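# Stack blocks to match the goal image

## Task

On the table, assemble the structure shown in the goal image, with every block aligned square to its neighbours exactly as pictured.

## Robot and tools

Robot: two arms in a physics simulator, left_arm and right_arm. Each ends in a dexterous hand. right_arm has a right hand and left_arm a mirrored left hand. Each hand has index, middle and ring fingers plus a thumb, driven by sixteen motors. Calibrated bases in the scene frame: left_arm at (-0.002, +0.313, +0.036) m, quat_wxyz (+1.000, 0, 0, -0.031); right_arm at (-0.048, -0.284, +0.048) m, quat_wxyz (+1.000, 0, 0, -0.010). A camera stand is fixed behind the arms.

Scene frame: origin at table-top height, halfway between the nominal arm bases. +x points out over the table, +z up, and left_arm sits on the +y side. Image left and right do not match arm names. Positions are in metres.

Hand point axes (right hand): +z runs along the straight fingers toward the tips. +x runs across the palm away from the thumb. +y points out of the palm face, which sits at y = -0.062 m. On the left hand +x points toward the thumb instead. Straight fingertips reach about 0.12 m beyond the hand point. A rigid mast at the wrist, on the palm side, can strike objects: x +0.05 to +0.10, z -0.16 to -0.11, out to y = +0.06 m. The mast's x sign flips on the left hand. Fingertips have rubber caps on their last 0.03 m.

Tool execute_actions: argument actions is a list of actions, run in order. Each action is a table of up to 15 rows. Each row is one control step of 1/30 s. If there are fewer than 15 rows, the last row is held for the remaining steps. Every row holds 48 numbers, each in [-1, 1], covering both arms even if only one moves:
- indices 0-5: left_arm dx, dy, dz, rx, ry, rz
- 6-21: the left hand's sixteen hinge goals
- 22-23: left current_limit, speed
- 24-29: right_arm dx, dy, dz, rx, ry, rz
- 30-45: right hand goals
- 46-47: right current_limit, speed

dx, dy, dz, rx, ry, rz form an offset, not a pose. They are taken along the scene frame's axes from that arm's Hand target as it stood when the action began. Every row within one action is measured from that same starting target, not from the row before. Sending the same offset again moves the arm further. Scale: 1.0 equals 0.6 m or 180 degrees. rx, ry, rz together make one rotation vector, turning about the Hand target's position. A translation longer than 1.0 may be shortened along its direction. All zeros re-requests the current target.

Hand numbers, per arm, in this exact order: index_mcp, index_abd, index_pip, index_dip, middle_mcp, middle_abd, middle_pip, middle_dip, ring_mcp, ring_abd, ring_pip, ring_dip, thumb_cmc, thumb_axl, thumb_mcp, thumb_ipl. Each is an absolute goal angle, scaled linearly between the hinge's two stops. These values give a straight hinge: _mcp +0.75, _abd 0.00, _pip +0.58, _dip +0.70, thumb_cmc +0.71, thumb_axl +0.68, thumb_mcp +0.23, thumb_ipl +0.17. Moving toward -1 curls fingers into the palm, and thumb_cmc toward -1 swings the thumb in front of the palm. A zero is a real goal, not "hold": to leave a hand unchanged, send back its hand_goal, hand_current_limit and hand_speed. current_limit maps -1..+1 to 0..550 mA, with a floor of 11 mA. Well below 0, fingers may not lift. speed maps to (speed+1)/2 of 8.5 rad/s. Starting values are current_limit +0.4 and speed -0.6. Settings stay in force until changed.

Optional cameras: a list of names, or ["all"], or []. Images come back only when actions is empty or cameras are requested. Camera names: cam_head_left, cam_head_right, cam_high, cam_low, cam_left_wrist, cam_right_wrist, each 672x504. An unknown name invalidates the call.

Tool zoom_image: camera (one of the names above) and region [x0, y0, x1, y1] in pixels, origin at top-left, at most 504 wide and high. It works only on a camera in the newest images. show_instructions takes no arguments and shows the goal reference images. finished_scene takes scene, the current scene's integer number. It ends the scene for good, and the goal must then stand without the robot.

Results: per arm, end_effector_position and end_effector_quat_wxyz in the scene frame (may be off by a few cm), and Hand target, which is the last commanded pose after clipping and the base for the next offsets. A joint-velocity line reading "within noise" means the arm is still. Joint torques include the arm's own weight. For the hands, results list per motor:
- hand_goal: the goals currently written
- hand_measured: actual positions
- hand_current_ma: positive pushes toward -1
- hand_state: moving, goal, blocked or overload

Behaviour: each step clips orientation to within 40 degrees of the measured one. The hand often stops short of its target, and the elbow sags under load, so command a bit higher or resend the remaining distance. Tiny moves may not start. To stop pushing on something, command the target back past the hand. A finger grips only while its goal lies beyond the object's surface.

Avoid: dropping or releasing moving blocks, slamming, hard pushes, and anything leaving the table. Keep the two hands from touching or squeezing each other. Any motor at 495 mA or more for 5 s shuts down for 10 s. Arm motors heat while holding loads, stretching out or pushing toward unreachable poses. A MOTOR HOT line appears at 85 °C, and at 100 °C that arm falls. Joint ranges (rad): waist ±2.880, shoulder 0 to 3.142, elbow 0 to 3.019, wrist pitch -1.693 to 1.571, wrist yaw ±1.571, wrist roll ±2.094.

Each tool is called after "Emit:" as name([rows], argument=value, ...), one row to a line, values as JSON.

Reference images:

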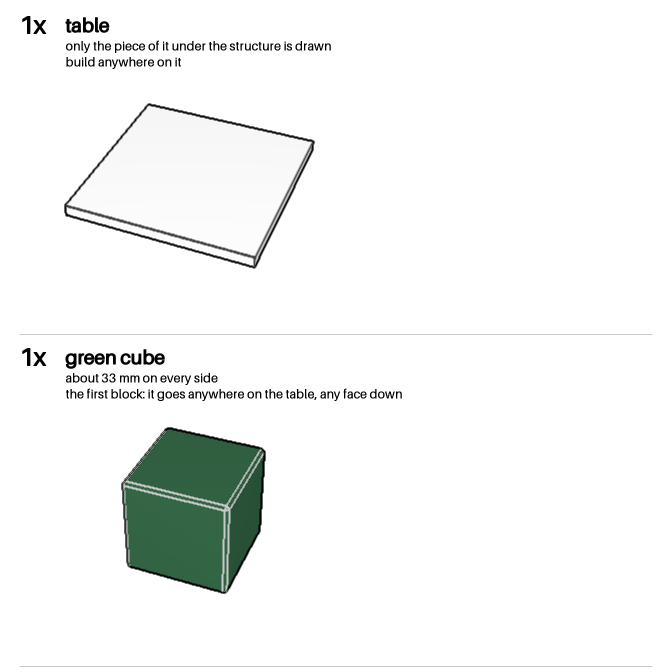

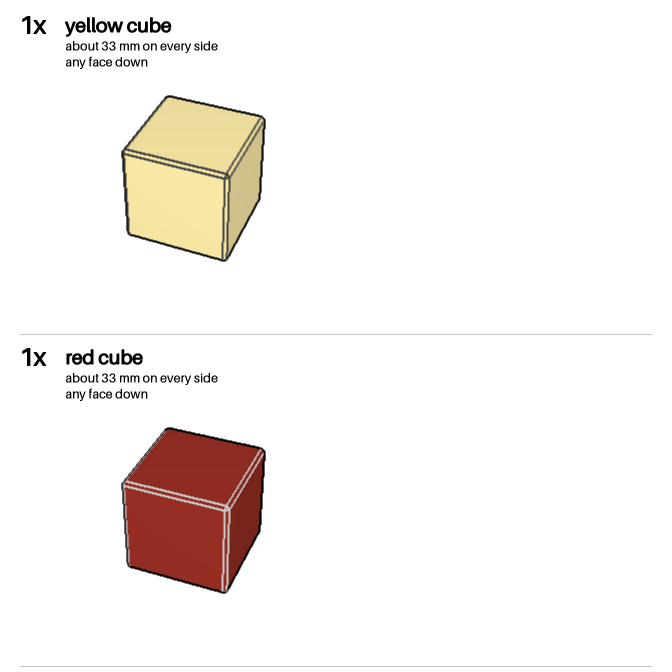

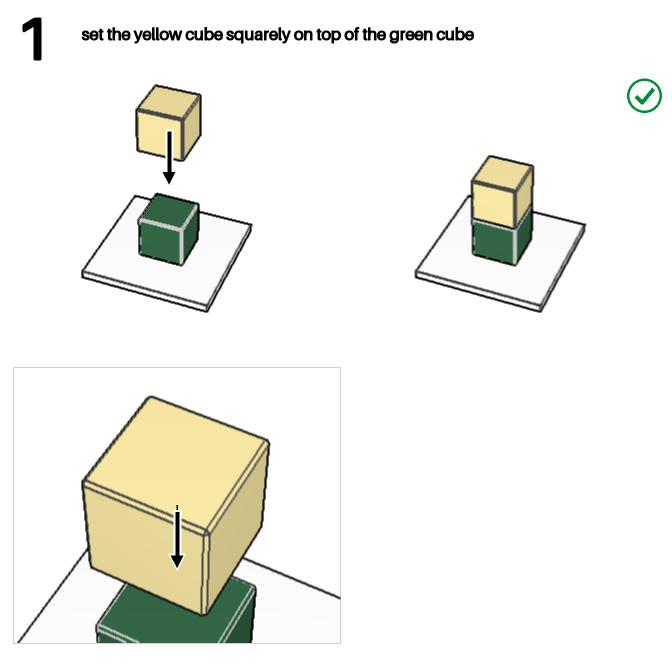

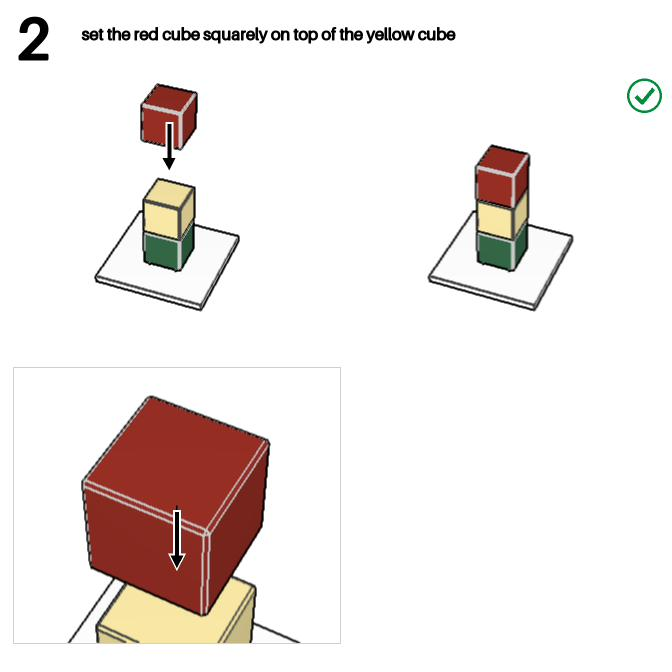

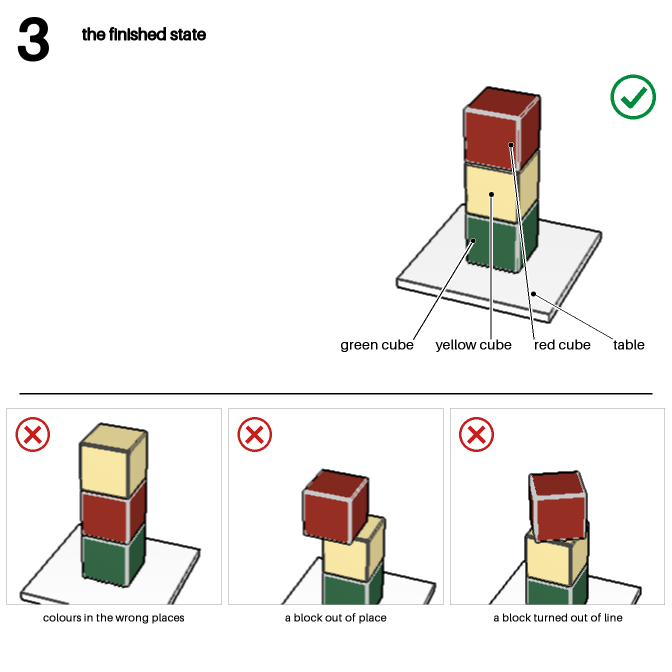

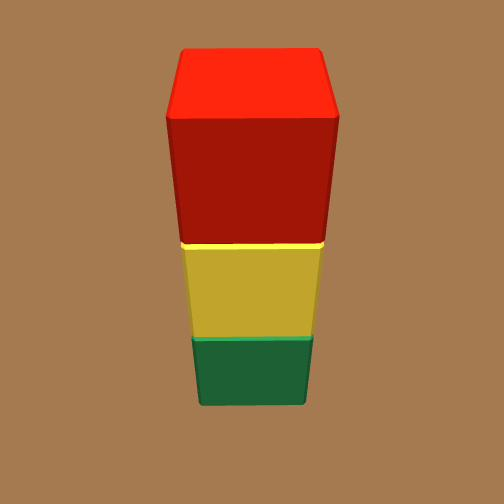

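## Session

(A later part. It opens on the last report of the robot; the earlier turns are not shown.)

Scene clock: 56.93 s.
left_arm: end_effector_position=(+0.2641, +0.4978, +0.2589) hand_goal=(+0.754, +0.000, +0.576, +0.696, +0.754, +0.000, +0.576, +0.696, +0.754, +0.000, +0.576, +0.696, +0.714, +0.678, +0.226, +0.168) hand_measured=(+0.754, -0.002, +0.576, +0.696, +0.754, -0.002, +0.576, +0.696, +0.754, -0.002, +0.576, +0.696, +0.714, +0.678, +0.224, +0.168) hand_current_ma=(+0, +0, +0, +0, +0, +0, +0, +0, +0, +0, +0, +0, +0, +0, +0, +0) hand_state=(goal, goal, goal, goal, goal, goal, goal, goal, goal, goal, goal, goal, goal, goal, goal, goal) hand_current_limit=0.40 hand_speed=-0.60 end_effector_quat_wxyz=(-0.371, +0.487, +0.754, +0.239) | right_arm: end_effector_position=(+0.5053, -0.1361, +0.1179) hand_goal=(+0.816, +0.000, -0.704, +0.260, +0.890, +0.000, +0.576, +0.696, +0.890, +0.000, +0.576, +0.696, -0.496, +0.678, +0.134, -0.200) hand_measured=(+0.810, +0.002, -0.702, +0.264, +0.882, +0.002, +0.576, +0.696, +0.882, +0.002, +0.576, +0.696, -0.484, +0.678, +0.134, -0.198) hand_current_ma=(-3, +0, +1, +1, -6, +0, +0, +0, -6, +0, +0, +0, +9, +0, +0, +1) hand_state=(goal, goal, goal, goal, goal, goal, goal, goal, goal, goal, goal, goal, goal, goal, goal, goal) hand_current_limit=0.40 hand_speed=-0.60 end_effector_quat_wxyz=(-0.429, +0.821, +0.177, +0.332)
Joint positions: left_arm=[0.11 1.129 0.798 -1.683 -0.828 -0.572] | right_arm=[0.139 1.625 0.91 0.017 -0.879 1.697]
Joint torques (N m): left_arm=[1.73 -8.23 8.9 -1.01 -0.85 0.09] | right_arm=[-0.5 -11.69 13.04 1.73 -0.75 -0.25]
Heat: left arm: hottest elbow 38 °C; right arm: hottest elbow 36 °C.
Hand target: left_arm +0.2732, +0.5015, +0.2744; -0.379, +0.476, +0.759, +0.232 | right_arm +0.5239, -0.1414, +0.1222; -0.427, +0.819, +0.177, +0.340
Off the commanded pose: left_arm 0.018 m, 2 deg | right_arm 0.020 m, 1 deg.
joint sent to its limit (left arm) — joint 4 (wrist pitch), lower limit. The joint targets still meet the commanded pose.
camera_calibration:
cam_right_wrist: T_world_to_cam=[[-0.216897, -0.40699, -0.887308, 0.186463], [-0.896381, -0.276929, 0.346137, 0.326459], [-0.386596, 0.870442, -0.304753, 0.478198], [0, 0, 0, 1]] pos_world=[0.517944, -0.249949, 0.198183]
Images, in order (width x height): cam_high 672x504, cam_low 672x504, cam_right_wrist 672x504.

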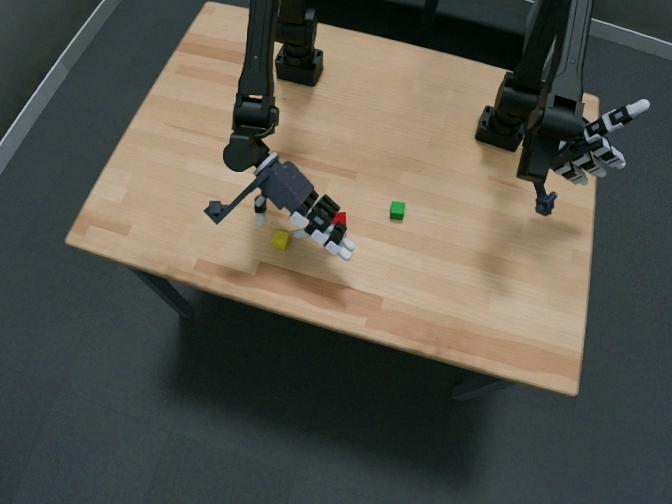

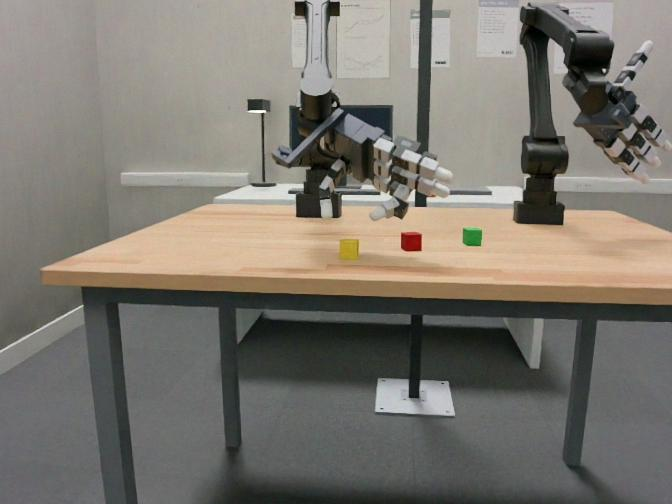

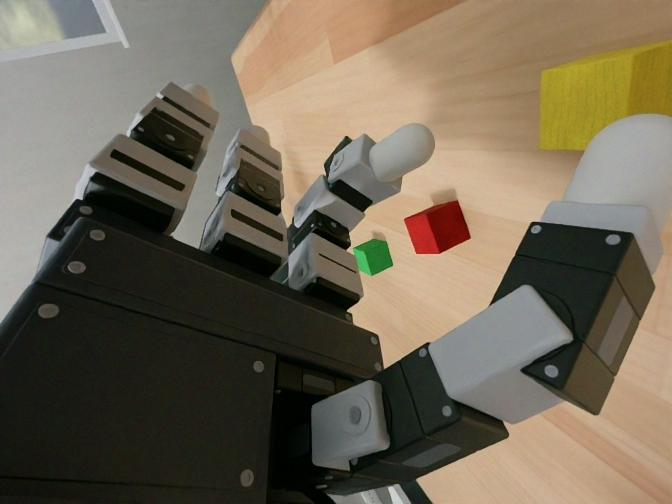

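Emit:
execute_actions([
  [[0,0,0,0,0,0,0.754,0,0.576,0.696,0.754,0,0.576,0.696,0.754,0,0.576,0.696,0.714,0.678,0.226,0.168,0.4,-0.6,0.005,0,-0.035,0,0,0,0.816,0,-0.704,0.26,0.89,0,0.576,0.696,0.89,0,0.576,0.696,-0.497,0.677,0.133,-0.2,0.4,-0.6]],
  [[0,0,0,0,0,0,0.754,0,0.576,0.696,0.754,0,0.576,0.696,0.754,0,0.576,0.696,0.714,0.678,0.226,0.168,0.4,-0.6,0.003,0,-0.035,0,0,0,0.816,0,-0.704,0.26,0.89,0,0.576,0.696,0.89,0,0.576,0.696,-0.497,0.677,0.133,-0.2,0.4,-0.6]],
], cameras=["cam_right_wrist","cam_low","cam_high"])

Emit:
zoom_image(camera="cam_high", region=[220, 150, 370, 270])

Emit:
zoom_image(camera="cam_low", region=[290, 170, 420, 280])

Scene clock: 60.93 s.
left_arm: end_effector_position=(+0.2641, +0.4978, +0.2589) hand_goal=(+0.754, +0.000, +0.576, +0.696, +0.754, +0.000, +0.576, +0.696, +0.754, +0.000, +0.576, +0.696, +0.714, +0.678, +0.226, +0.168) hand_measured=(+0.754, -0.002, +0.576, +0.696, +0.754, -0.002, +0.576, +0.696, +0.754, -0.002, +0.576, +0.696, +0.714, +0.678, +0.224, +0.168) hand_current_ma=(+0, +0, +0, +0, +0, +0, +0, +0, +0, +0, +0, +0, +0, +0, +0, +0) hand_state=(goal, goal, goal, goal, goal, goal, goal, goal, goal, goal, goal, goal, goal, goal, goal, goal) hand_current_limit=0.40 hand_speed=-0.60 end_effector_quat_wxyz=(-0.371, +0.487, +0.754, +0.239) | right_arm: end_effector_position=(+0.5134, -0.1349, +0.0797) hand_goal=(+0.816, +0.000, -0.704, +0.260, +0.890, +0.000, +0.576, +0.696, +0.890, +0.000, +0.576, +0.696, -0.496, +0.678, +0.134, -0.200) hand_measured=(+0.810, +0.002, -0.702, +0.264, +0.882, +0.002, +0.576, +0.696, +0.882, +0.002, +0.576, +0.696, -0.484, +0.678, +0.134, -0.198) hand_current_ma=(-3, +0, +1, +1, -6, +0, +0, +0, -6, +0, +0, +0, +9, +0, +0, +1) hand_state=(goal, goal, goal, goal, goal, goal, goal, goal, goal, goal, goal, goal, goal, goal, goal, goal) hand_current_limit=0.40 hand_speed=-0.60 end_effector_quat_wxyz=(-0.430, +0.822, +0.177, +0.328)
Joint positions: left_arm=[0.11 1.129 0.798 -1.683 -0.828 -0.572] | right_arm=[0.139 1.72 0.91 0.102 -0.881 1.693]
Joint torques (N m): left_arm=[1.67 -8.23 8.9 -1.01 -0.85 0.08] | right_arm=[-1.03 -12.63 10.59 2.78 -0.71 -0.23]
Heat: left arm: hottest elbow 39 °C; right arm: hottest elbow 36 °C.
Hand target: left_arm +0.2732, +0.5015, +0.2744; -0.379, +0.476, +0.759, +0.232 | right_arm +0.5288, -0.1414, +0.0803; -0.427, +0.819, +0.177, +0.340
Off the commanded pose: left_arm 0.018 m, 2 deg | right_arm 0.017 m, 1 deg.
joint sent to its limit (left arm) — joint 4 (wrist pitch), lower limit. The joint targets still meet the commanded pose.
camera_calibration:
cam_right_wrist: T_world_to_cam=[[-0.22273, -0.409048, -0.884913, 0.157375], [-0.892766, -0.279049, 0.353696, 0.344567], [-0.391613, 0.868799, -0.303032, 0.470843], [0, 0, 0, 1]] pos_world=[0.527057, -0.248542, 0.160072]
Images, in order (width x height): cam_high 672x504, cam_low 672x504, cam_right_wrist 672x504.

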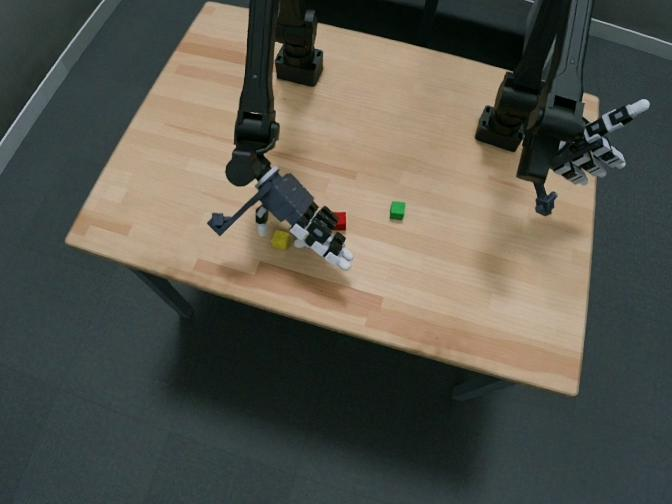

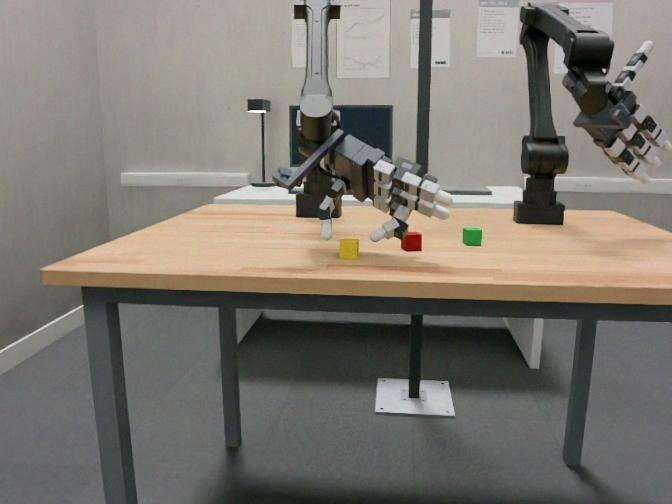

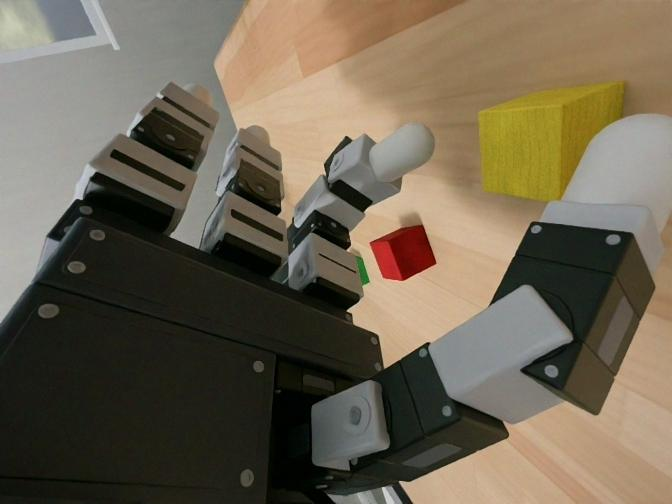

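Scaled by 3.360 from the camera's 672x504 image, which has a finer 960x720 frame.

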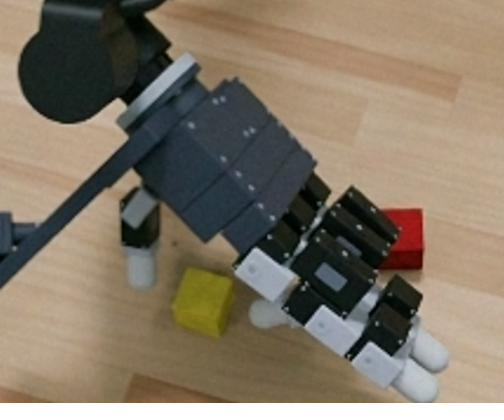

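Scaled by 3.877 from the camera's 672x504 image, which has a finer 960x720 frame.

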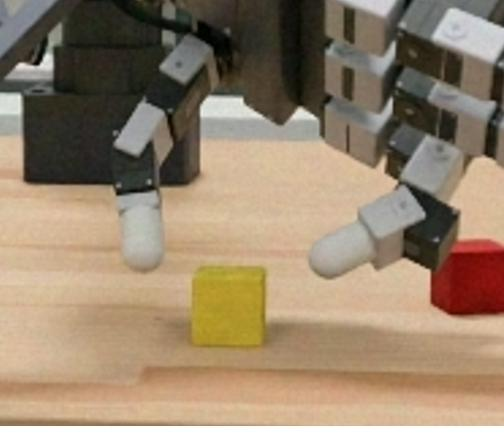

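Emit:
execute_actions([
  [[0,0,0,0,0,0,0.754,0,0.576,0.696,0.754,0,0.576,0.696,0.754,0,0.576,0.696,0.714,0.678,0.226,0.168,0.4,-0.6,-0.007,0,-0.02,0,0,0,0.816,0,-0.704,0.26,0.89,0,0.576,0.696,0.89,0,0.576,0.696,-0.497,0.677,0.133,-0.2,0.4,-0.6]],
  [[0,0,0,0,0,0,0.754,0,0.576,0.696,0.754,0,0.576,0.696,0.754,0,0.576,0.696,0.714,0.678,0.226,0.168,0.4,-0.6,0,0,-0.02,0,0,0,0.816,0,-0.704,0.26,0.89,0,0.576,0.696,0.89,0,0.576,0.696,-0.497,0.677,0.133,-0.2,0.4,-0.6]],
], cameras=["cam_right_wrist","cam_low","cam_high"])

Emit:
zoom_image(camera="cam_low", region=[290, 170, 420, 280])

Scene clock: 65.00 s.
left_arm: end_effector_position=(+0.2641, +0.4978, +0.2589) hand_goal=(+0.754, +0.000, +0.576, +0.696, +0.754, +0.000, +0.576, +0.696, +0.754, +0.000, +0.576, +0.696, +0.714, +0.678, +0.226, +0.168) hand_measured=(+0.754, -0.002, +0.576, +0.696, +0.754, -0.002, +0.576, +0.696, +0.754, -0.002, +0.576, +0.696, +0.714, +0.678, +0.224, +0.168) hand_current_ma=(+0, +0, +0, +0, +0, +0, +0, +0, +0, +0, +0, +0, +0, +0, +0, +0) hand_state=(goal, goal, goal, goal, goal, goal, goal, goal, goal, goal, goal, goal, goal, goal, goal, goal) hand_current_limit=0.40 hand_speed=-0.60 end_effector_quat_wxyz=(-0.371, +0.487, +0.754, +0.239) | right_arm: end_effector_position=(+0.5220, -0.1339, +0.0682) hand_goal=(+0.816, +0.000, -0.704, +0.260, +0.890, +0.000, +0.576, +0.696, +0.890, +0.000, +0.576, +0.696, -0.496, +0.678, +0.134, -0.200) hand_measured=(+0.810, +0.002, -0.702, +0.264, +0.882, +0.002, +0.576, +0.696, +0.882, +0.002, +0.576, +0.696, -0.484, +0.678, +0.134, -0.198) hand_current_ma=(-3, +0, +1, +1, -6, +0, +0, +0, -6, +0, +0, +0, +9, +0, +0, +1) hand_state=(goal, goal, goal, goal, goal, goal, goal, goal, goal, goal, goal, goal, goal, goal, goal, goal) hand_current_limit=0.40 hand_speed=-0.60 end_effector_quat_wxyz=(-0.429, +0.817, +0.182, +0.340)
Joint positions: left_arm=[0.11 1.129 0.798 -1.683 -0.828 -0.572] | right_arm=[0.139 1.762 0.91 0.172 -0.881 1.693]
Joint torques (N m): left_arm=[1.73 -8.23 8.9 -1.01 -0.85 0.09] | right_arm=[-0.97 -12.57 8.09 2.74 -0.65 -0.21]
Heat: left arm: hottest elbow 39 °C; right arm: hottest elbow 36 °C.
Hand target: left_arm +0.2732, +0.5015, +0.2744; -0.379, +0.476, +0.759, +0.232 | right_arm +0.5245, -0.1414, +0.0561; -0.427, +0.819, +0.177, +0.340
Off the commanded pose: left_arm 0.018 m, 2 deg | right_arm 0.014 m, 1 deg.
joint sent to its limit (left arm) — joint 4 (wrist pitch), lower limit. The joint targets still meet the commanded pose.
camera_calibration:
cam_right_wrist: T_world_to_cam=[[-0.197497, -0.406025, -0.892266, 0.137344], [-0.902438, -0.280198, 0.327252, 0.363244], [-0.382884, 0.869846, -0.311074, 0.465934], [0, 0, 0, 1]] pos_world=[0.533329, -0.247746, 0.148615]
Images, in order (width x height): cam_high 672x504, cam_low 672x504, cam_right_wrist 672x504.

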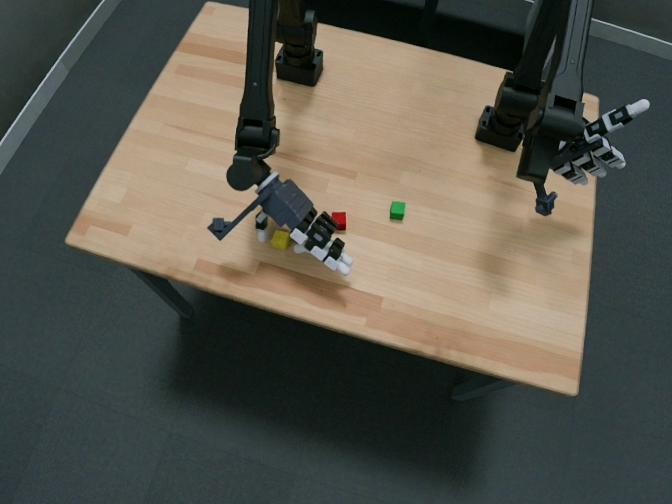

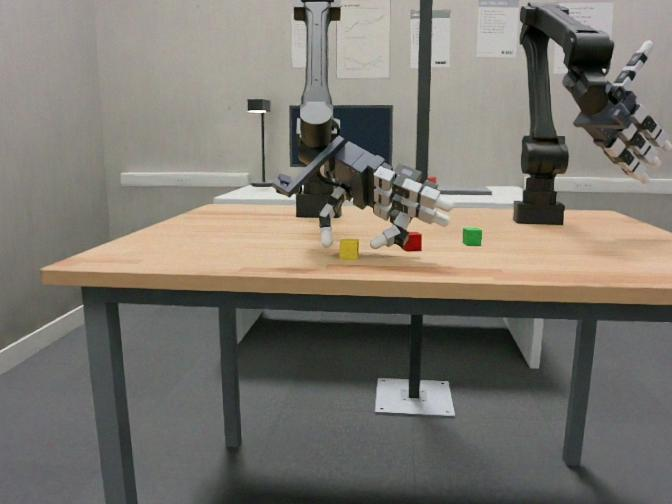

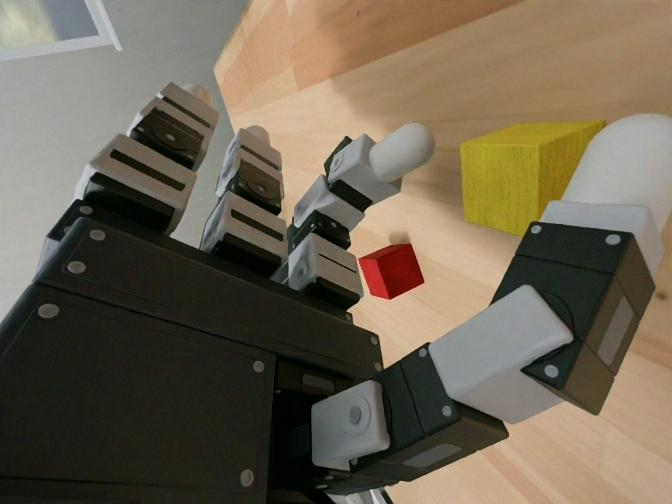

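Scaled by 3.877 from the camera's 672x504 image, which has a finer 960x720 frame.

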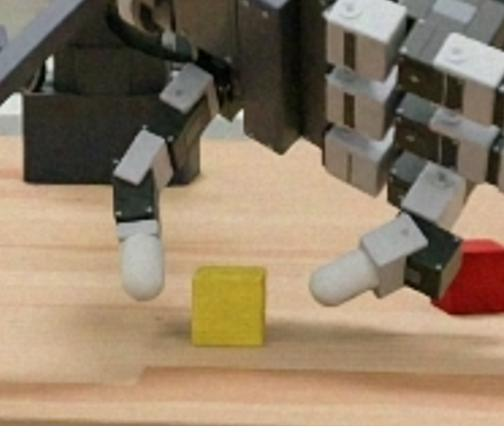

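Emit:
execute_actions([
  [[0,0,0,0,0,0,0.754,0,0.576,0.696,0.754,0,0.576,0.696,0.754,0,0.576,0.696,0.714,0.678,0.226,0.168,0.4,-0.6,-0.022,0,-0.015,0,0,0,0.816,0,-0.704,0.26,0.89,0,0.576,0.696,0.89,0,0.576,0.696,-0.497,0.677,0.133,-0.2,0.4,-0.6]],
], cameras=["cam_right_wrist","cam_low","cam_high"])

Emit:
zoom_image(camera="cam_low", region=[290, 170, 420, 280])

Scene clock: 67.10 s.
left_arm: end_effector_position=(+0.2641, +0.4978, +0.2589) hand_goal=(+0.754, +0.000, +0.576, +0.696, +0.754, +0.000, +0.576, +0.696, +0.754, +0.000, +0.576, +0.696, +0.714, +0.678, +0.226, +0.168) hand_measured=(+0.754, -0.002, +0.576, +0.696, +0.754, -0.002, +0.576, +0.696, +0.754, -0.002, +0.576, +0.696, +0.714, +0.678, +0.224, +0.168) hand_current_ma=(+0, +0, +0, +0, +0, +0, +0, +0, +0, +0, +0, +0, +0, +0, +0, +0) hand_state=(goal, goal, goal, goal, goal, goal, goal, goal, goal, goal, goal, goal, goal, goal, goal, goal) hand_current_limit=0.40 hand_speed=-0.60 end_effector_quat_wxyz=(-0.371, +0.487, +0.754, +0.239) | right_arm: end_effector_position=(+0.5127, -0.1350, +0.0605) hand_goal=(+0.816, +0.000, -0.704, +0.260, +0.890, +0.000, +0.576, +0.696, +0.890, +0.000, +0.576, +0.696, -0.496, +0.678, +0.134, -0.200) hand_measured=(+0.810, +0.002, -0.702, +0.264, +0.882, +0.002, +0.576, +0.696, +0.882, +0.002, +0.576, +0.696, -0.484, +0.678, +0.134, -0.198) hand_current_ma=(-3, +0, +1, +1, -6, +0, +0, +0, -6, +0, +0, +0, +9, +0, +0, +1) hand_state=(goal, goal, goal, goal, goal, goal, goal, goal, goal, goal, goal, goal, goal, goal, goal, goal) hand_current_limit=0.40 hand_speed=-0.60 end_effector_quat_wxyz=(-0.429, +0.815, +0.184, +0.343)
Joint positions: left_arm=[0.11 1.129 0.798 -1.683 -0.828 -0.572] | right_arm=[0.139 1.762 0.874 0.214 -0.881 1.693]
Joint torques (N m): left_arm=[1.73 -8.23 8.9 -1.02 -0.86 0.09] | right_arm=[-0.38 -12.63 7.2 2.85 -0.59 -0.18]
Heat: left arm: hottest elbow 39 °C; right arm: hottest wrist pitch 36 °C.
Hand target: left_arm +0.2732, +0.5015, +0.2744; -0.379, +0.476, +0.759, +0.232 | right_arm +0.5113, -0.1414, +0.0471; -0.427, +0.819, +0.177, +0.340
Off the commanded pose: left_arm 0.018 m, 2 deg | right_arm 0.015 m, 1 deg.
joint sent to its limit (left arm) — joint 4 (wrist pitch), lower limit. The joint targets still meet the commanded pose.
camera_calibration:
cam_right_wrist: T_world_to_cam=[[-0.19169, -0.405324, -0.89385, 0.125326], [-0.904524, -0.280504, 0.321177, 0.358479], [-0.380909, 0.870075, -0.312855, 0.460074], [0, 0, 0, 1]] pos_world=[0.523523, -0.248947, 0.140824]
Images, in order (width x height): cam_high 672x504, cam_low 672x504, cam_right_wrist 672x504.

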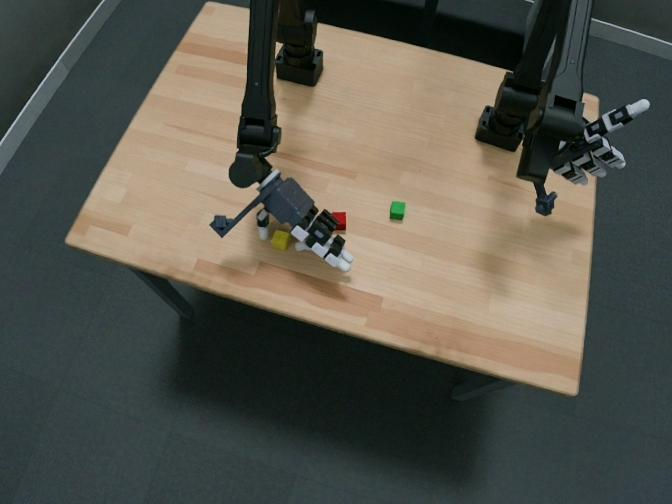

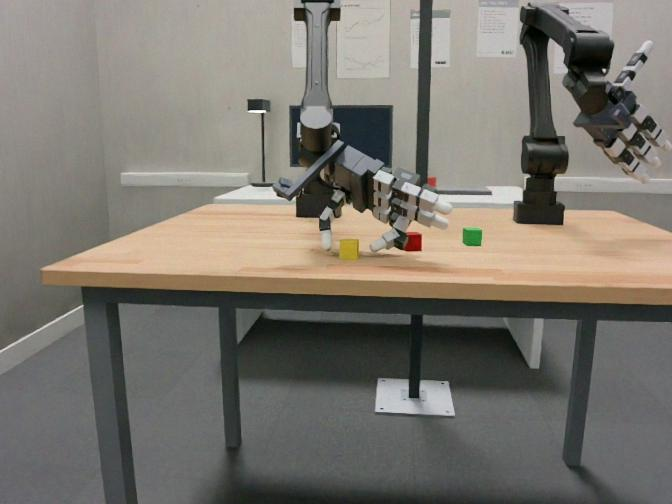

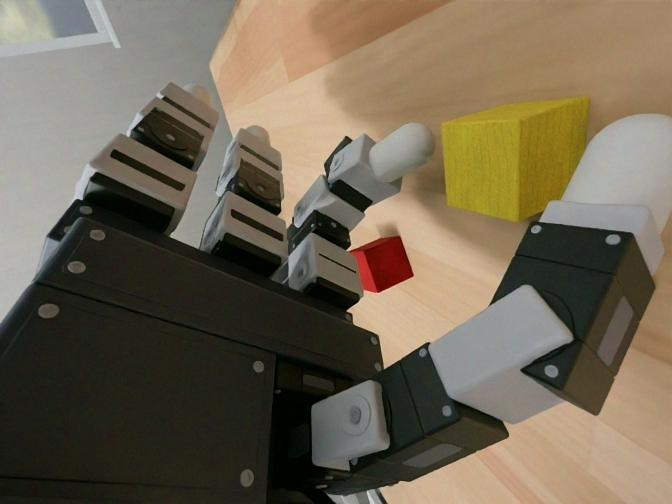

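Scaled by 3.877 from the camera's 672x504 image, which has a finer 960x720 frame.

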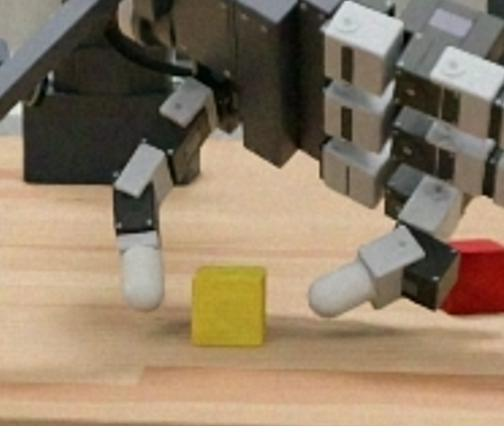

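Emit:
execute_actions([
  [[0,0,0,0,0,0,0.754,0,0.576,0.696,0.754,0,0.576,0.696,0.754,0,0.576,0.696,0.714,0.678,0.226,0.168,0.4,-0.6,-0.004,0.002,-0.007,0,0,0,0.68,0,-0.645,0.26,0.89,0,0.576,0.696,0.89,0,0.576,0.696,-0.497,0.677,0.1,-0.22,0.4,-0.6]],
  [[0,0,0,0,0,0,0.754,0,0.576,0.696,0.754,0,0.576,0.696,0.754,0,0.576,0.696,0.714,0.678,0.226,0.168,0.4,-0.6,0,0,0,0,0,0,0.56,0,-0.595,0.26,0.89,0,0.576,0.696,0.89,0,0.576,0.696,-0.497,0.677,0.065,-0.245,0.4,-0.6]],
  [[0,0,0,0,0,0,0.754,0,0.576,0.696,0.754,0,0.576,0.696,0.754,0,0.576,0.696,0.714,0.678,0.226,0.168,0.4,-0.6,0,0,0,0,0,0,0.45,0,-0.56,0.26,0.89,0,0.576,0.696,0.89,0,0.576,0.696,-0.497,0.677,0.055,-0.25,0.4,-0.6]],
], cameras=["cam_right_wrist","cam_low","cam_high"])

Emit:
zoom_image(camera="cam_low", region=[290, 170, 420, 280])

Scene clock: 69.80 s.
left_arm: end_effector_position=(+0.2641, +0.4978, +0.2589) hand_goal=(+0.754, +0.000, +0.576, +0.696, +0.754, +0.000, +0.576, +0.696, +0.754, +0.000, +0.576, +0.696, +0.714, +0.678, +0.226, +0.168) hand_measured=(+0.754, -0.002, +0.576, +0.696, +0.754, -0.002, +0.576, +0.696, +0.754, -0.002, +0.576, +0.696, +0.714, +0.678, +0.224, +0.168) hand_current_ma=(+0, +0, +0, +0, +0, +0, +0, +0, +0, +0, +0, +0, +0, +0, +0, +0) hand_state=(goal, goal, goal, goal, goal, goal, goal, goal, goal, goal, goal, goal, goal, goal, goal, goal) hand_current_limit=0.40 hand_speed=-0.60 end_effector_quat_wxyz=(-0.371, +0.487, +0.754, +0.239) | right_arm: end_effector_position=(+0.5127, -0.1351, +0.0608) hand_goal=(+0.450, +0.000, -0.560, +0.260, +0.890, +0.000, +0.576, +0.696, +0.890, +0.000, +0.576, +0.696, -0.496, +0.678, +0.056, -0.250) hand_measured=(+0.498, +0.002, -0.550, +0.264, +0.882, +0.002, +0.576, +0.696, +0.882, +0.002, +0.576, +0.696, -0.484, +0.678, +0.076, -0.242) hand_current_ma=(+89, +0, +6, +1, -6, +0, +0, +0, -6, +0, +0, +0, +9, +0, +29, +8) hand_state=(blocked, goal, goal, goal, goal, goal, goal, goal, goal, goal, goal, goal, goal, goal, goal, goal) hand_current_limit=0.40 hand_speed=-0.60 end_effector_quat_wxyz=(-0.428, +0.813, +0.186, +0.348)
Joint positions: left_arm=[0.11 1.129 0.798 -1.683 -0.828 -0.572] | right_arm=[0.139 1.762 0.867 0.234 -0.88 1.693]
Joint torques (N m): left_arm=[1.79 -8.23 8.88 -1.01 -0.86 0.09] | right_arm=[-0.09 -12.45 6.93 2.67 -0.49 -0.18]
Heat: left arm: hottest elbow 40 °C; right arm: hottest wrist pitch 36 °C.
Hand target: left_arm +0.2732, +0.5015, +0.2744; -0.379, +0.476, +0.759, +0.232 | right_arm +0.5090, -0.1402, +0.0430; -0.426, +0.819, +0.177, +0.340
Off the commanded pose: left_arm 0.018 m, 2 deg | right_arm 0.019 m, 2 deg.
joint sent to its limit (left arm) — joint 4 (wrist pitch), lower limit. The joint targets still meet the commanded pose.
camera_calibration:
cam_right_wrist: T_world_to_cam=[[-0.181329, -0.404198, -0.896517, 0.120636], [-0.908326, -0.28056, 0.310209, 0.361044], [-0.376913, 0.87058, -0.31627, 0.458434], [0, 0, 0, 1]] pos_world=[0.52261, -0.249048, 0.141142]
Images, in order (width x height): cam_high 672x504, cam_low 672x504, cam_right_wrist 672x504.

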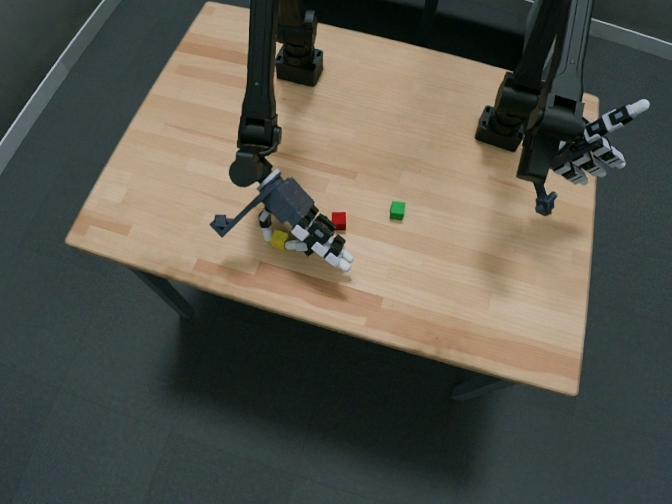

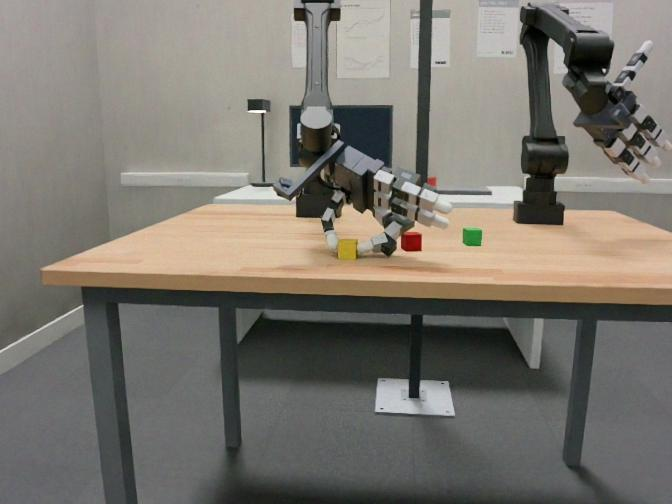

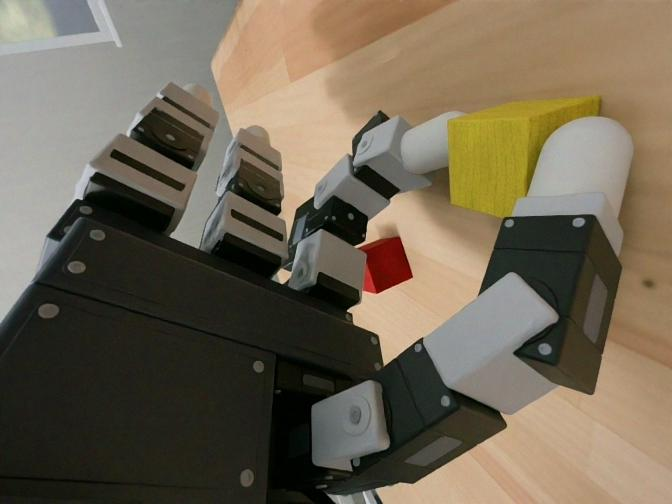

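Scaled by 3.877 from the camera's 672x504 image, which has a finer 960x720 frame.

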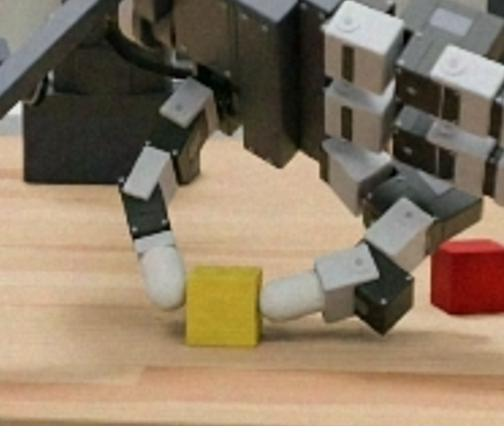

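Emit:
execute_actions([
  [[0,0,0,0,0,0,0.754,0,0.576,0.696,0.754,0,0.576,0.696,0.754,0,0.576,0.696,0.714,0.678,0.226,0.168,0.4,-0.6,0,0,0,0,0,0,0.36,0,-0.56,0.26,0.89,0,0.576,0.696,0.89,0,0.576,0.696,-0.497,0.677,0.02,-0.265,0.4,-0.6]],
  [[0,0,0,0,0,0,0.754,0,0.576,0.696,0.754,0,0.576,0.696,0.754,0,0.576,0.696,0.714,0.678,0.226,0.168,0.4,-0.6,0,0,0.05,0,0,0,0.36,0,-0.56,0.26,0.89,0,0.576,0.696,0.89,0,0.576,0.696,-0.497,0.677,0.02,-0.265,0.4,-0.6]],
  [[0,0,0,0,0,0,0.754,0,0.576,0.696,0.754,0,0.576,0.696,0.754,0,0.576,0.696,0.714,0.678,0.226,0.168,0.4,-0.6,0,0,0.05,0,0,0,0.36,0,-0.56,0.26,0.89,0,0.576,0.696,0.89,0,0.576,0.696,-0.497,0.677,0.02,-0.265,0.4,-0.6]],
], cameras=["cam_right_wrist","cam_low"])

Emit:
zoom_image(camera="cam_low", region=[290, 170, 420, 280])

Scene clock: 74.57 s.
left_arm: end_effector_position=(+0.2641, +0.4978, +0.2589) hand_goal=(+0.754, +0.000, +0.576, +0.696, +0.754, +0.000, +0.576, +0.696, +0.754, +0.000, +0.576, +0.696, +0.714, +0.678, +0.226, +0.168) hand_measured=(+0.754, -0.002, +0.576, +0.696, +0.754, -0.002, +0.576, +0.696, +0.754, -0.002, +0.576, +0.696, +0.714, +0.678, +0.224, +0.168) hand_current_ma=(+0, +0, +0, +0, +0, +0, +0, +0, +0, +0, +0, +0, +0, +0, +0, +0) hand_state=(goal, goal, goal, goal, goal, goal, goal, goal, goal, goal, goal, goal, goal, goal, goal, goal) hand_current_limit=0.40 hand_speed=-0.60 end_effector_quat_wxyz=(-0.371, +0.487, +0.754, +0.239) | right_arm: end_effector_position=(+0.4966, -0.1373, +0.0911) hand_goal=(+0.360, +0.000, -0.560, +0.260, +0.890, +0.000, +0.576, +0.696, +0.890, +0.000, +0.576, +0.696, -0.496, +0.678, +0.020, -0.264) hand_measured=(+0.474, +0.002, -0.528, +0.272, +0.882, +0.002, +0.576, +0.696, +0.882, +0.002, +0.576, +0.696, -0.484, +0.678, +0.076, -0.240) hand_current_ma=(+337, +0, +41, +9, -6, +0, +0, +0, -6, +0, +0, +0, +9, +0, +147, +44) hand_state=(blocked, goal, blocked, goal, goal, goal, goal, goal, goal, goal, goal, goal, goal, goal, blocked, blocked) hand_current_limit=0.40 hand_speed=-0.60 end_effector_quat_wxyz=(-0.429, +0.822, +0.177, +0.329)
Joint positions: left_arm=[0.11 1.129 0.798 -1.683 -0.828 -0.572] | right_arm=[0.139 1.661 0.867 0.087 -0.879 1.693]
Joint torques (N m): left_arm=[1.73 -8.23 8.9 -1.02 -0.86 0.09] | right_arm=[-0.32 -14.15 10.92 1.78 -0.55 -0.16]
Heat: left arm: hottest elbow 40 °C; right arm: hottest wrist pitch 36 °C.
Hand target: left_arm +0.2732, +0.5015, +0.2744; -0.379, +0.476, +0.759, +0.232 | right_arm +0.5089, -0.1402, +0.1031; -0.427, +0.819, +0.177, +0.340
Off the commanded pose: left_arm 0.018 m, 2 deg | right_arm 0.017 m, 1 deg.
joint sent to its limit (left arm) — joint 4 (wrist pitch), lower limit. The joint targets still meet the commanded pose.
camera_calibration:
cam_right_wrist: T_world_to_cam=[[-0.221873, -0.409471, -0.884933, 0.162265], [-0.893798, -0.277345, 0.352427, 0.325756], [-0.38974, 0.869145, -0.304449, 0.469005], [0, 0, 0, 1]] pos_world=[0.509953, -0.250844, 0.171577]
Images, in order (width x height): cam_low 672x504, cam_right_wrist 672x504.

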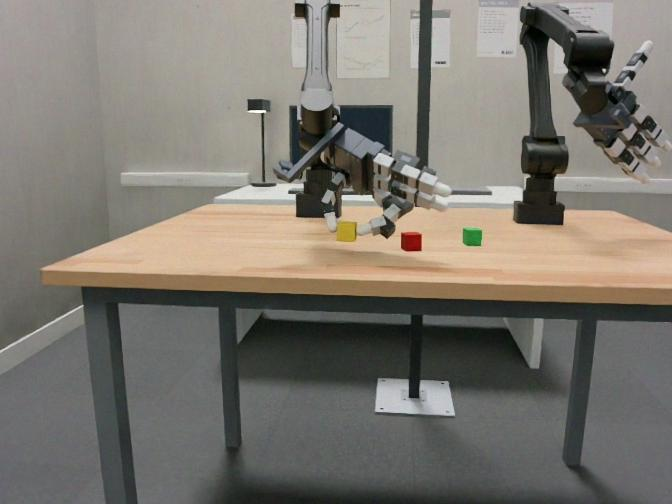

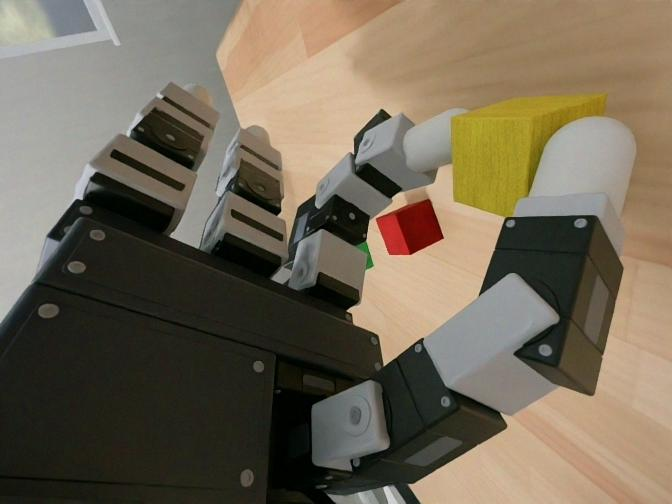

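Scaled by 3.877 from the camera's 672x504 image, which has a finer 960x720 frame.

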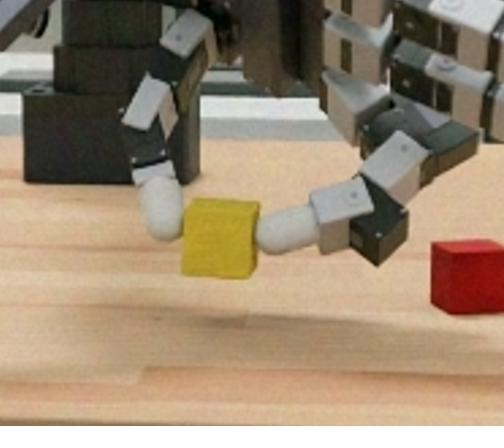

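Emit:
execute_actions([
  [[0,0,0,0,0,0,0.754,0,0.576,0.696,0.754,0,0.576,0.696,0.754,0,0.576,0.696,0.714,0.678,0.226,0.168,0.4,-0.6,0,0.02,0.05,0,0,0,0.36,0,-0.56,0.26,0.89,0,0.576,0.696,0.89,0,0.576,0.696,-0.497,0.677,0.02,-0.265,0.4,-0.6]],
  [[0,0,0,0,0,0,0.754,0,0.576,0.696,0.754,0,0.576,0.696,0.754,0,0.576,0.696,0.714,0.678,0.226,0.168,0.4,-0.6,-0.039,0.0683,0.02,0,0,0,0.36,0,-0.56,0.26,0.89,0,0.576,0.696,0.89,0,0.576,0.696,-0.497,0.677,0.02,-0.265,0.4,-0.6]],
  [[0,0,0,0,0,0,0.754,0,0.576,0.696,0.754,0,0.576,0.696,0.754,0,0.576,0.696,0.714,0.678,0.226,0.168,0.4,-0.6,-0.039,0.0683,0,0,0,0,0.36,0,-0.56,0.26,0.89,0,0.576,0.696,0.89,0,0.576,0.696,-0.497,0.677,0.02,-0.265,0.4,-0.6]],
  [[0,0,0,0,0,0,0.754,0,0.576,0.696,0.754,0,0.576,0.696,0.754,0,0.576,0.696,0.714,0.678,0.226,0.168,0.4,-0.6,-0.039,0.0683,0,0,0,0,0.36,0,-0.56,0.26,0.89,0,0.576,0.696,0.89,0,0.576,0.696,-0.497,0.677,0.02,-0.265,0.4,-0.6]],
  [[0,0,0,0,0,0,0.754,0,0.576,0.696,0.754,0,0.576,0.696,0.754,0,0.576,0.696,0.714,0.678,0.226,0.168,0.4,-0.6,-0.039,0.0683,0,0,0,0,0.36,0,-0.56,0.26,0.89,0,0.576,0.696,0.89,0,0.576,0.696,-0.497,0.677,0.02,-0.265,0.4,-0.6]],
  [[0,0,0,0,0,0,0.754,0,0.576,0.696,0.754,0,0.576,0.696,0.754,0,0.576,0.696,0.714,0.678,0.226,0.168,0.4,-0.6,-0.039,0.0683,0,0,0,0,0.36,0,-0.56,0.26,0.89,0,0.576,0.696,0.89,0,0.576,0.696,-0.497,0.677,0.02,-0.265,0.4,-0.6]],
], cameras=["cam_head_left","cam_head_right","cam_right_wrist","cam_low","cam_high"])

Scene clock: 80.03 s.
left_arm: end_effector_position=(+0.2641, +0.4978, +0.2589) hand_goal=(+0.754, +0.000, +0.576, +0.696, +0.754, +0.000, +0.576, +0.696, +0.754, +0.000, +0.576, +0.696, +0.714, +0.678, +0.226, +0.168) hand_measured=(+0.754, -0.002, +0.576, +0.696, +0.754, -0.002, +0.576, +0.696, +0.754, -0.002, +0.576, +0.696, +0.714, +0.678, +0.224, +0.168) hand_current_ma=(+0, +0, +0, +0, +0, +0, +0, +0, +0, +0, +0, +0, +0, +0, +0, +0) hand_state=(goal, goal, goal, goal, goal, goal, goal, goal, goal, goal, goal, goal, goal, goal, goal, goal) hand_current_limit=0.40 hand_speed=-0.60 end_effector_quat_wxyz=(-0.371, +0.487, +0.754, +0.239) | right_arm: end_effector_position=(+0.3903, +0.0735, +0.1414) hand_goal=(+0.360, +0.000, -0.560, +0.260, +0.890, +0.000, +0.576, +0.696, +0.890, +0.000, +0.576, +0.696, -0.496, +0.678, +0.020, -0.264) hand_measured=(+0.474, +0.002, -0.528, +0.272, +0.882, +0.002, +0.576, +0.696, +0.882, +0.002, +0.576, +0.696, -0.484, +0.678, +0.076, -0.240) hand_current_ma=(+331, +0, +43, +9, -6, +0, +0, +0, -6, +0, +0, +0, +9, +0, +147, +44) hand_state=(blocked, goal, blocked, goal, goal, goal, goal, goal, goal, goal, goal, goal, goal, goal, blocked, blocked) hand_current_limit=0.40 hand_speed=-0.60 end_effector_quat_wxyz=(-0.422, +0.823, +0.179, +0.334)
Joint positions: left_arm=[0.11 1.129 0.798 -1.683 -0.828 -0.572] | right_arm=[0.69 1.522 0.819 0.229 -0.402 2.06]
Joint torques (N m): left_arm=[1.73 -8.23 8.9 -1.01 -0.86 0.09] | right_arm=[0.09 -12.86 9.73 3.25 -0.14 -0.14]
Heat: left arm: hottest elbow 40 °C; right arm: hottest wrist pitch 36 °C.
Hand target: left_arm +0.2732, +0.5015, +0.2744; -0.379, +0.476, +0.759, +0.232 | right_arm +0.3919, +0.0767, +0.1450; -0.427, +0.819, +0.177, +0.340
Off the commanded pose: left_arm 0.018 m, 2 deg | right_arm 0.005 m, 1 deg.
joint sent to its limit (left arm) — joint 4 (wrist pitch), lower limit. The joint targets still meet the commanded pose.
camera_calibration:
cam_right_wrist: T_world_to_cam=[[-0.213408, -0.419456, -0.882334, 0.266663], [-0.899173, -0.268829, 0.34528, 0.273914], [-0.382027, 0.867057, -0.319793, 0.258956], [0, 0, 0, 1]] pos_world=[0.402132, -0.03904, 0.223521]
Images, in order (width x height): cam_head_left 672x504, cam_head_right 672x504, cam_high 672x504, cam_low 672x504, cam_right_wrist 672x504.

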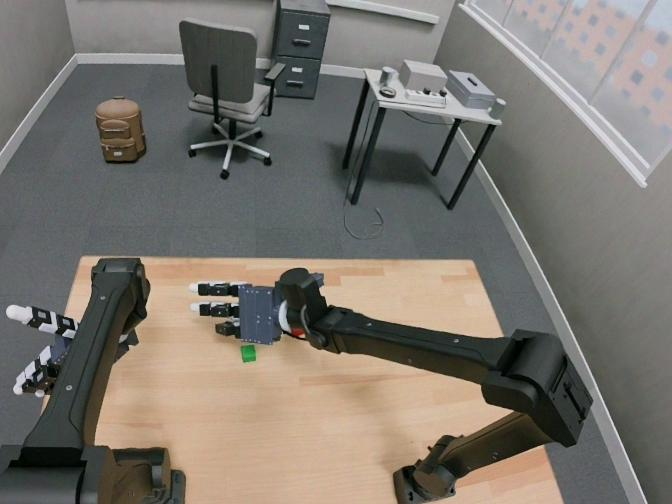

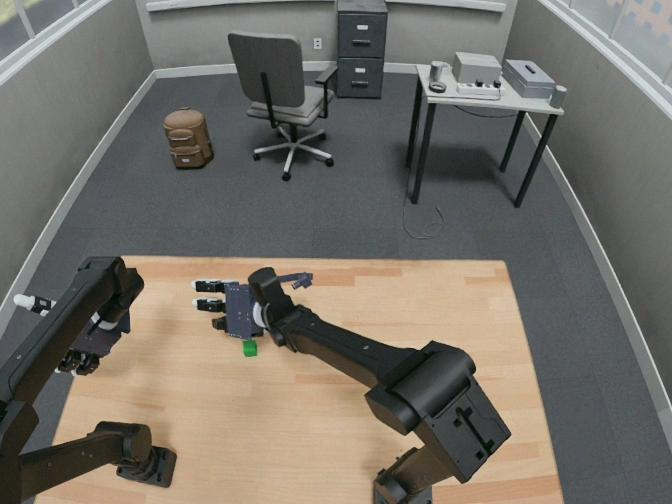

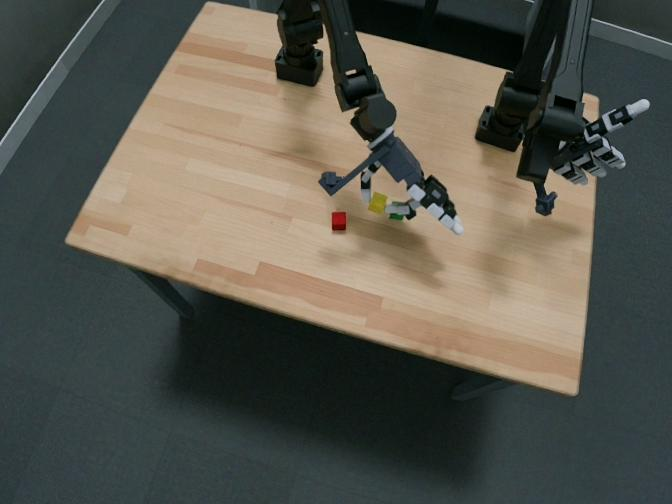

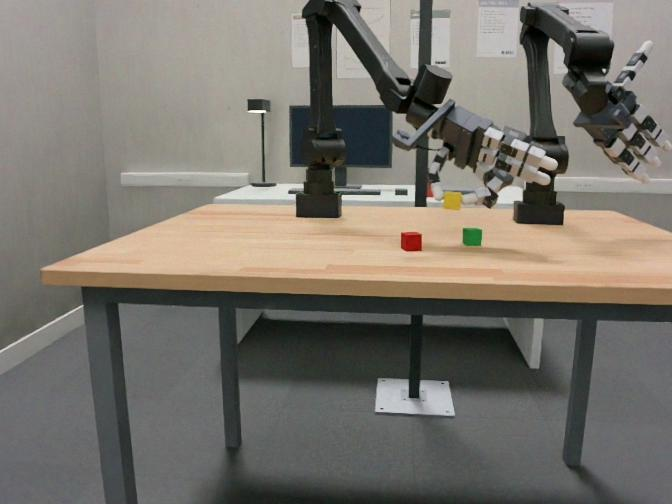

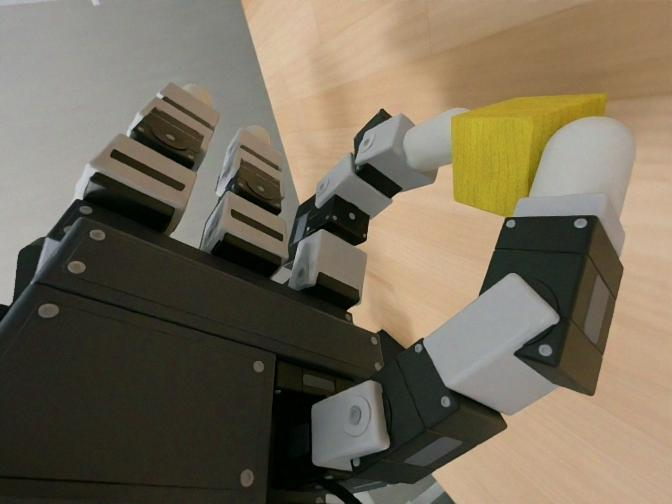

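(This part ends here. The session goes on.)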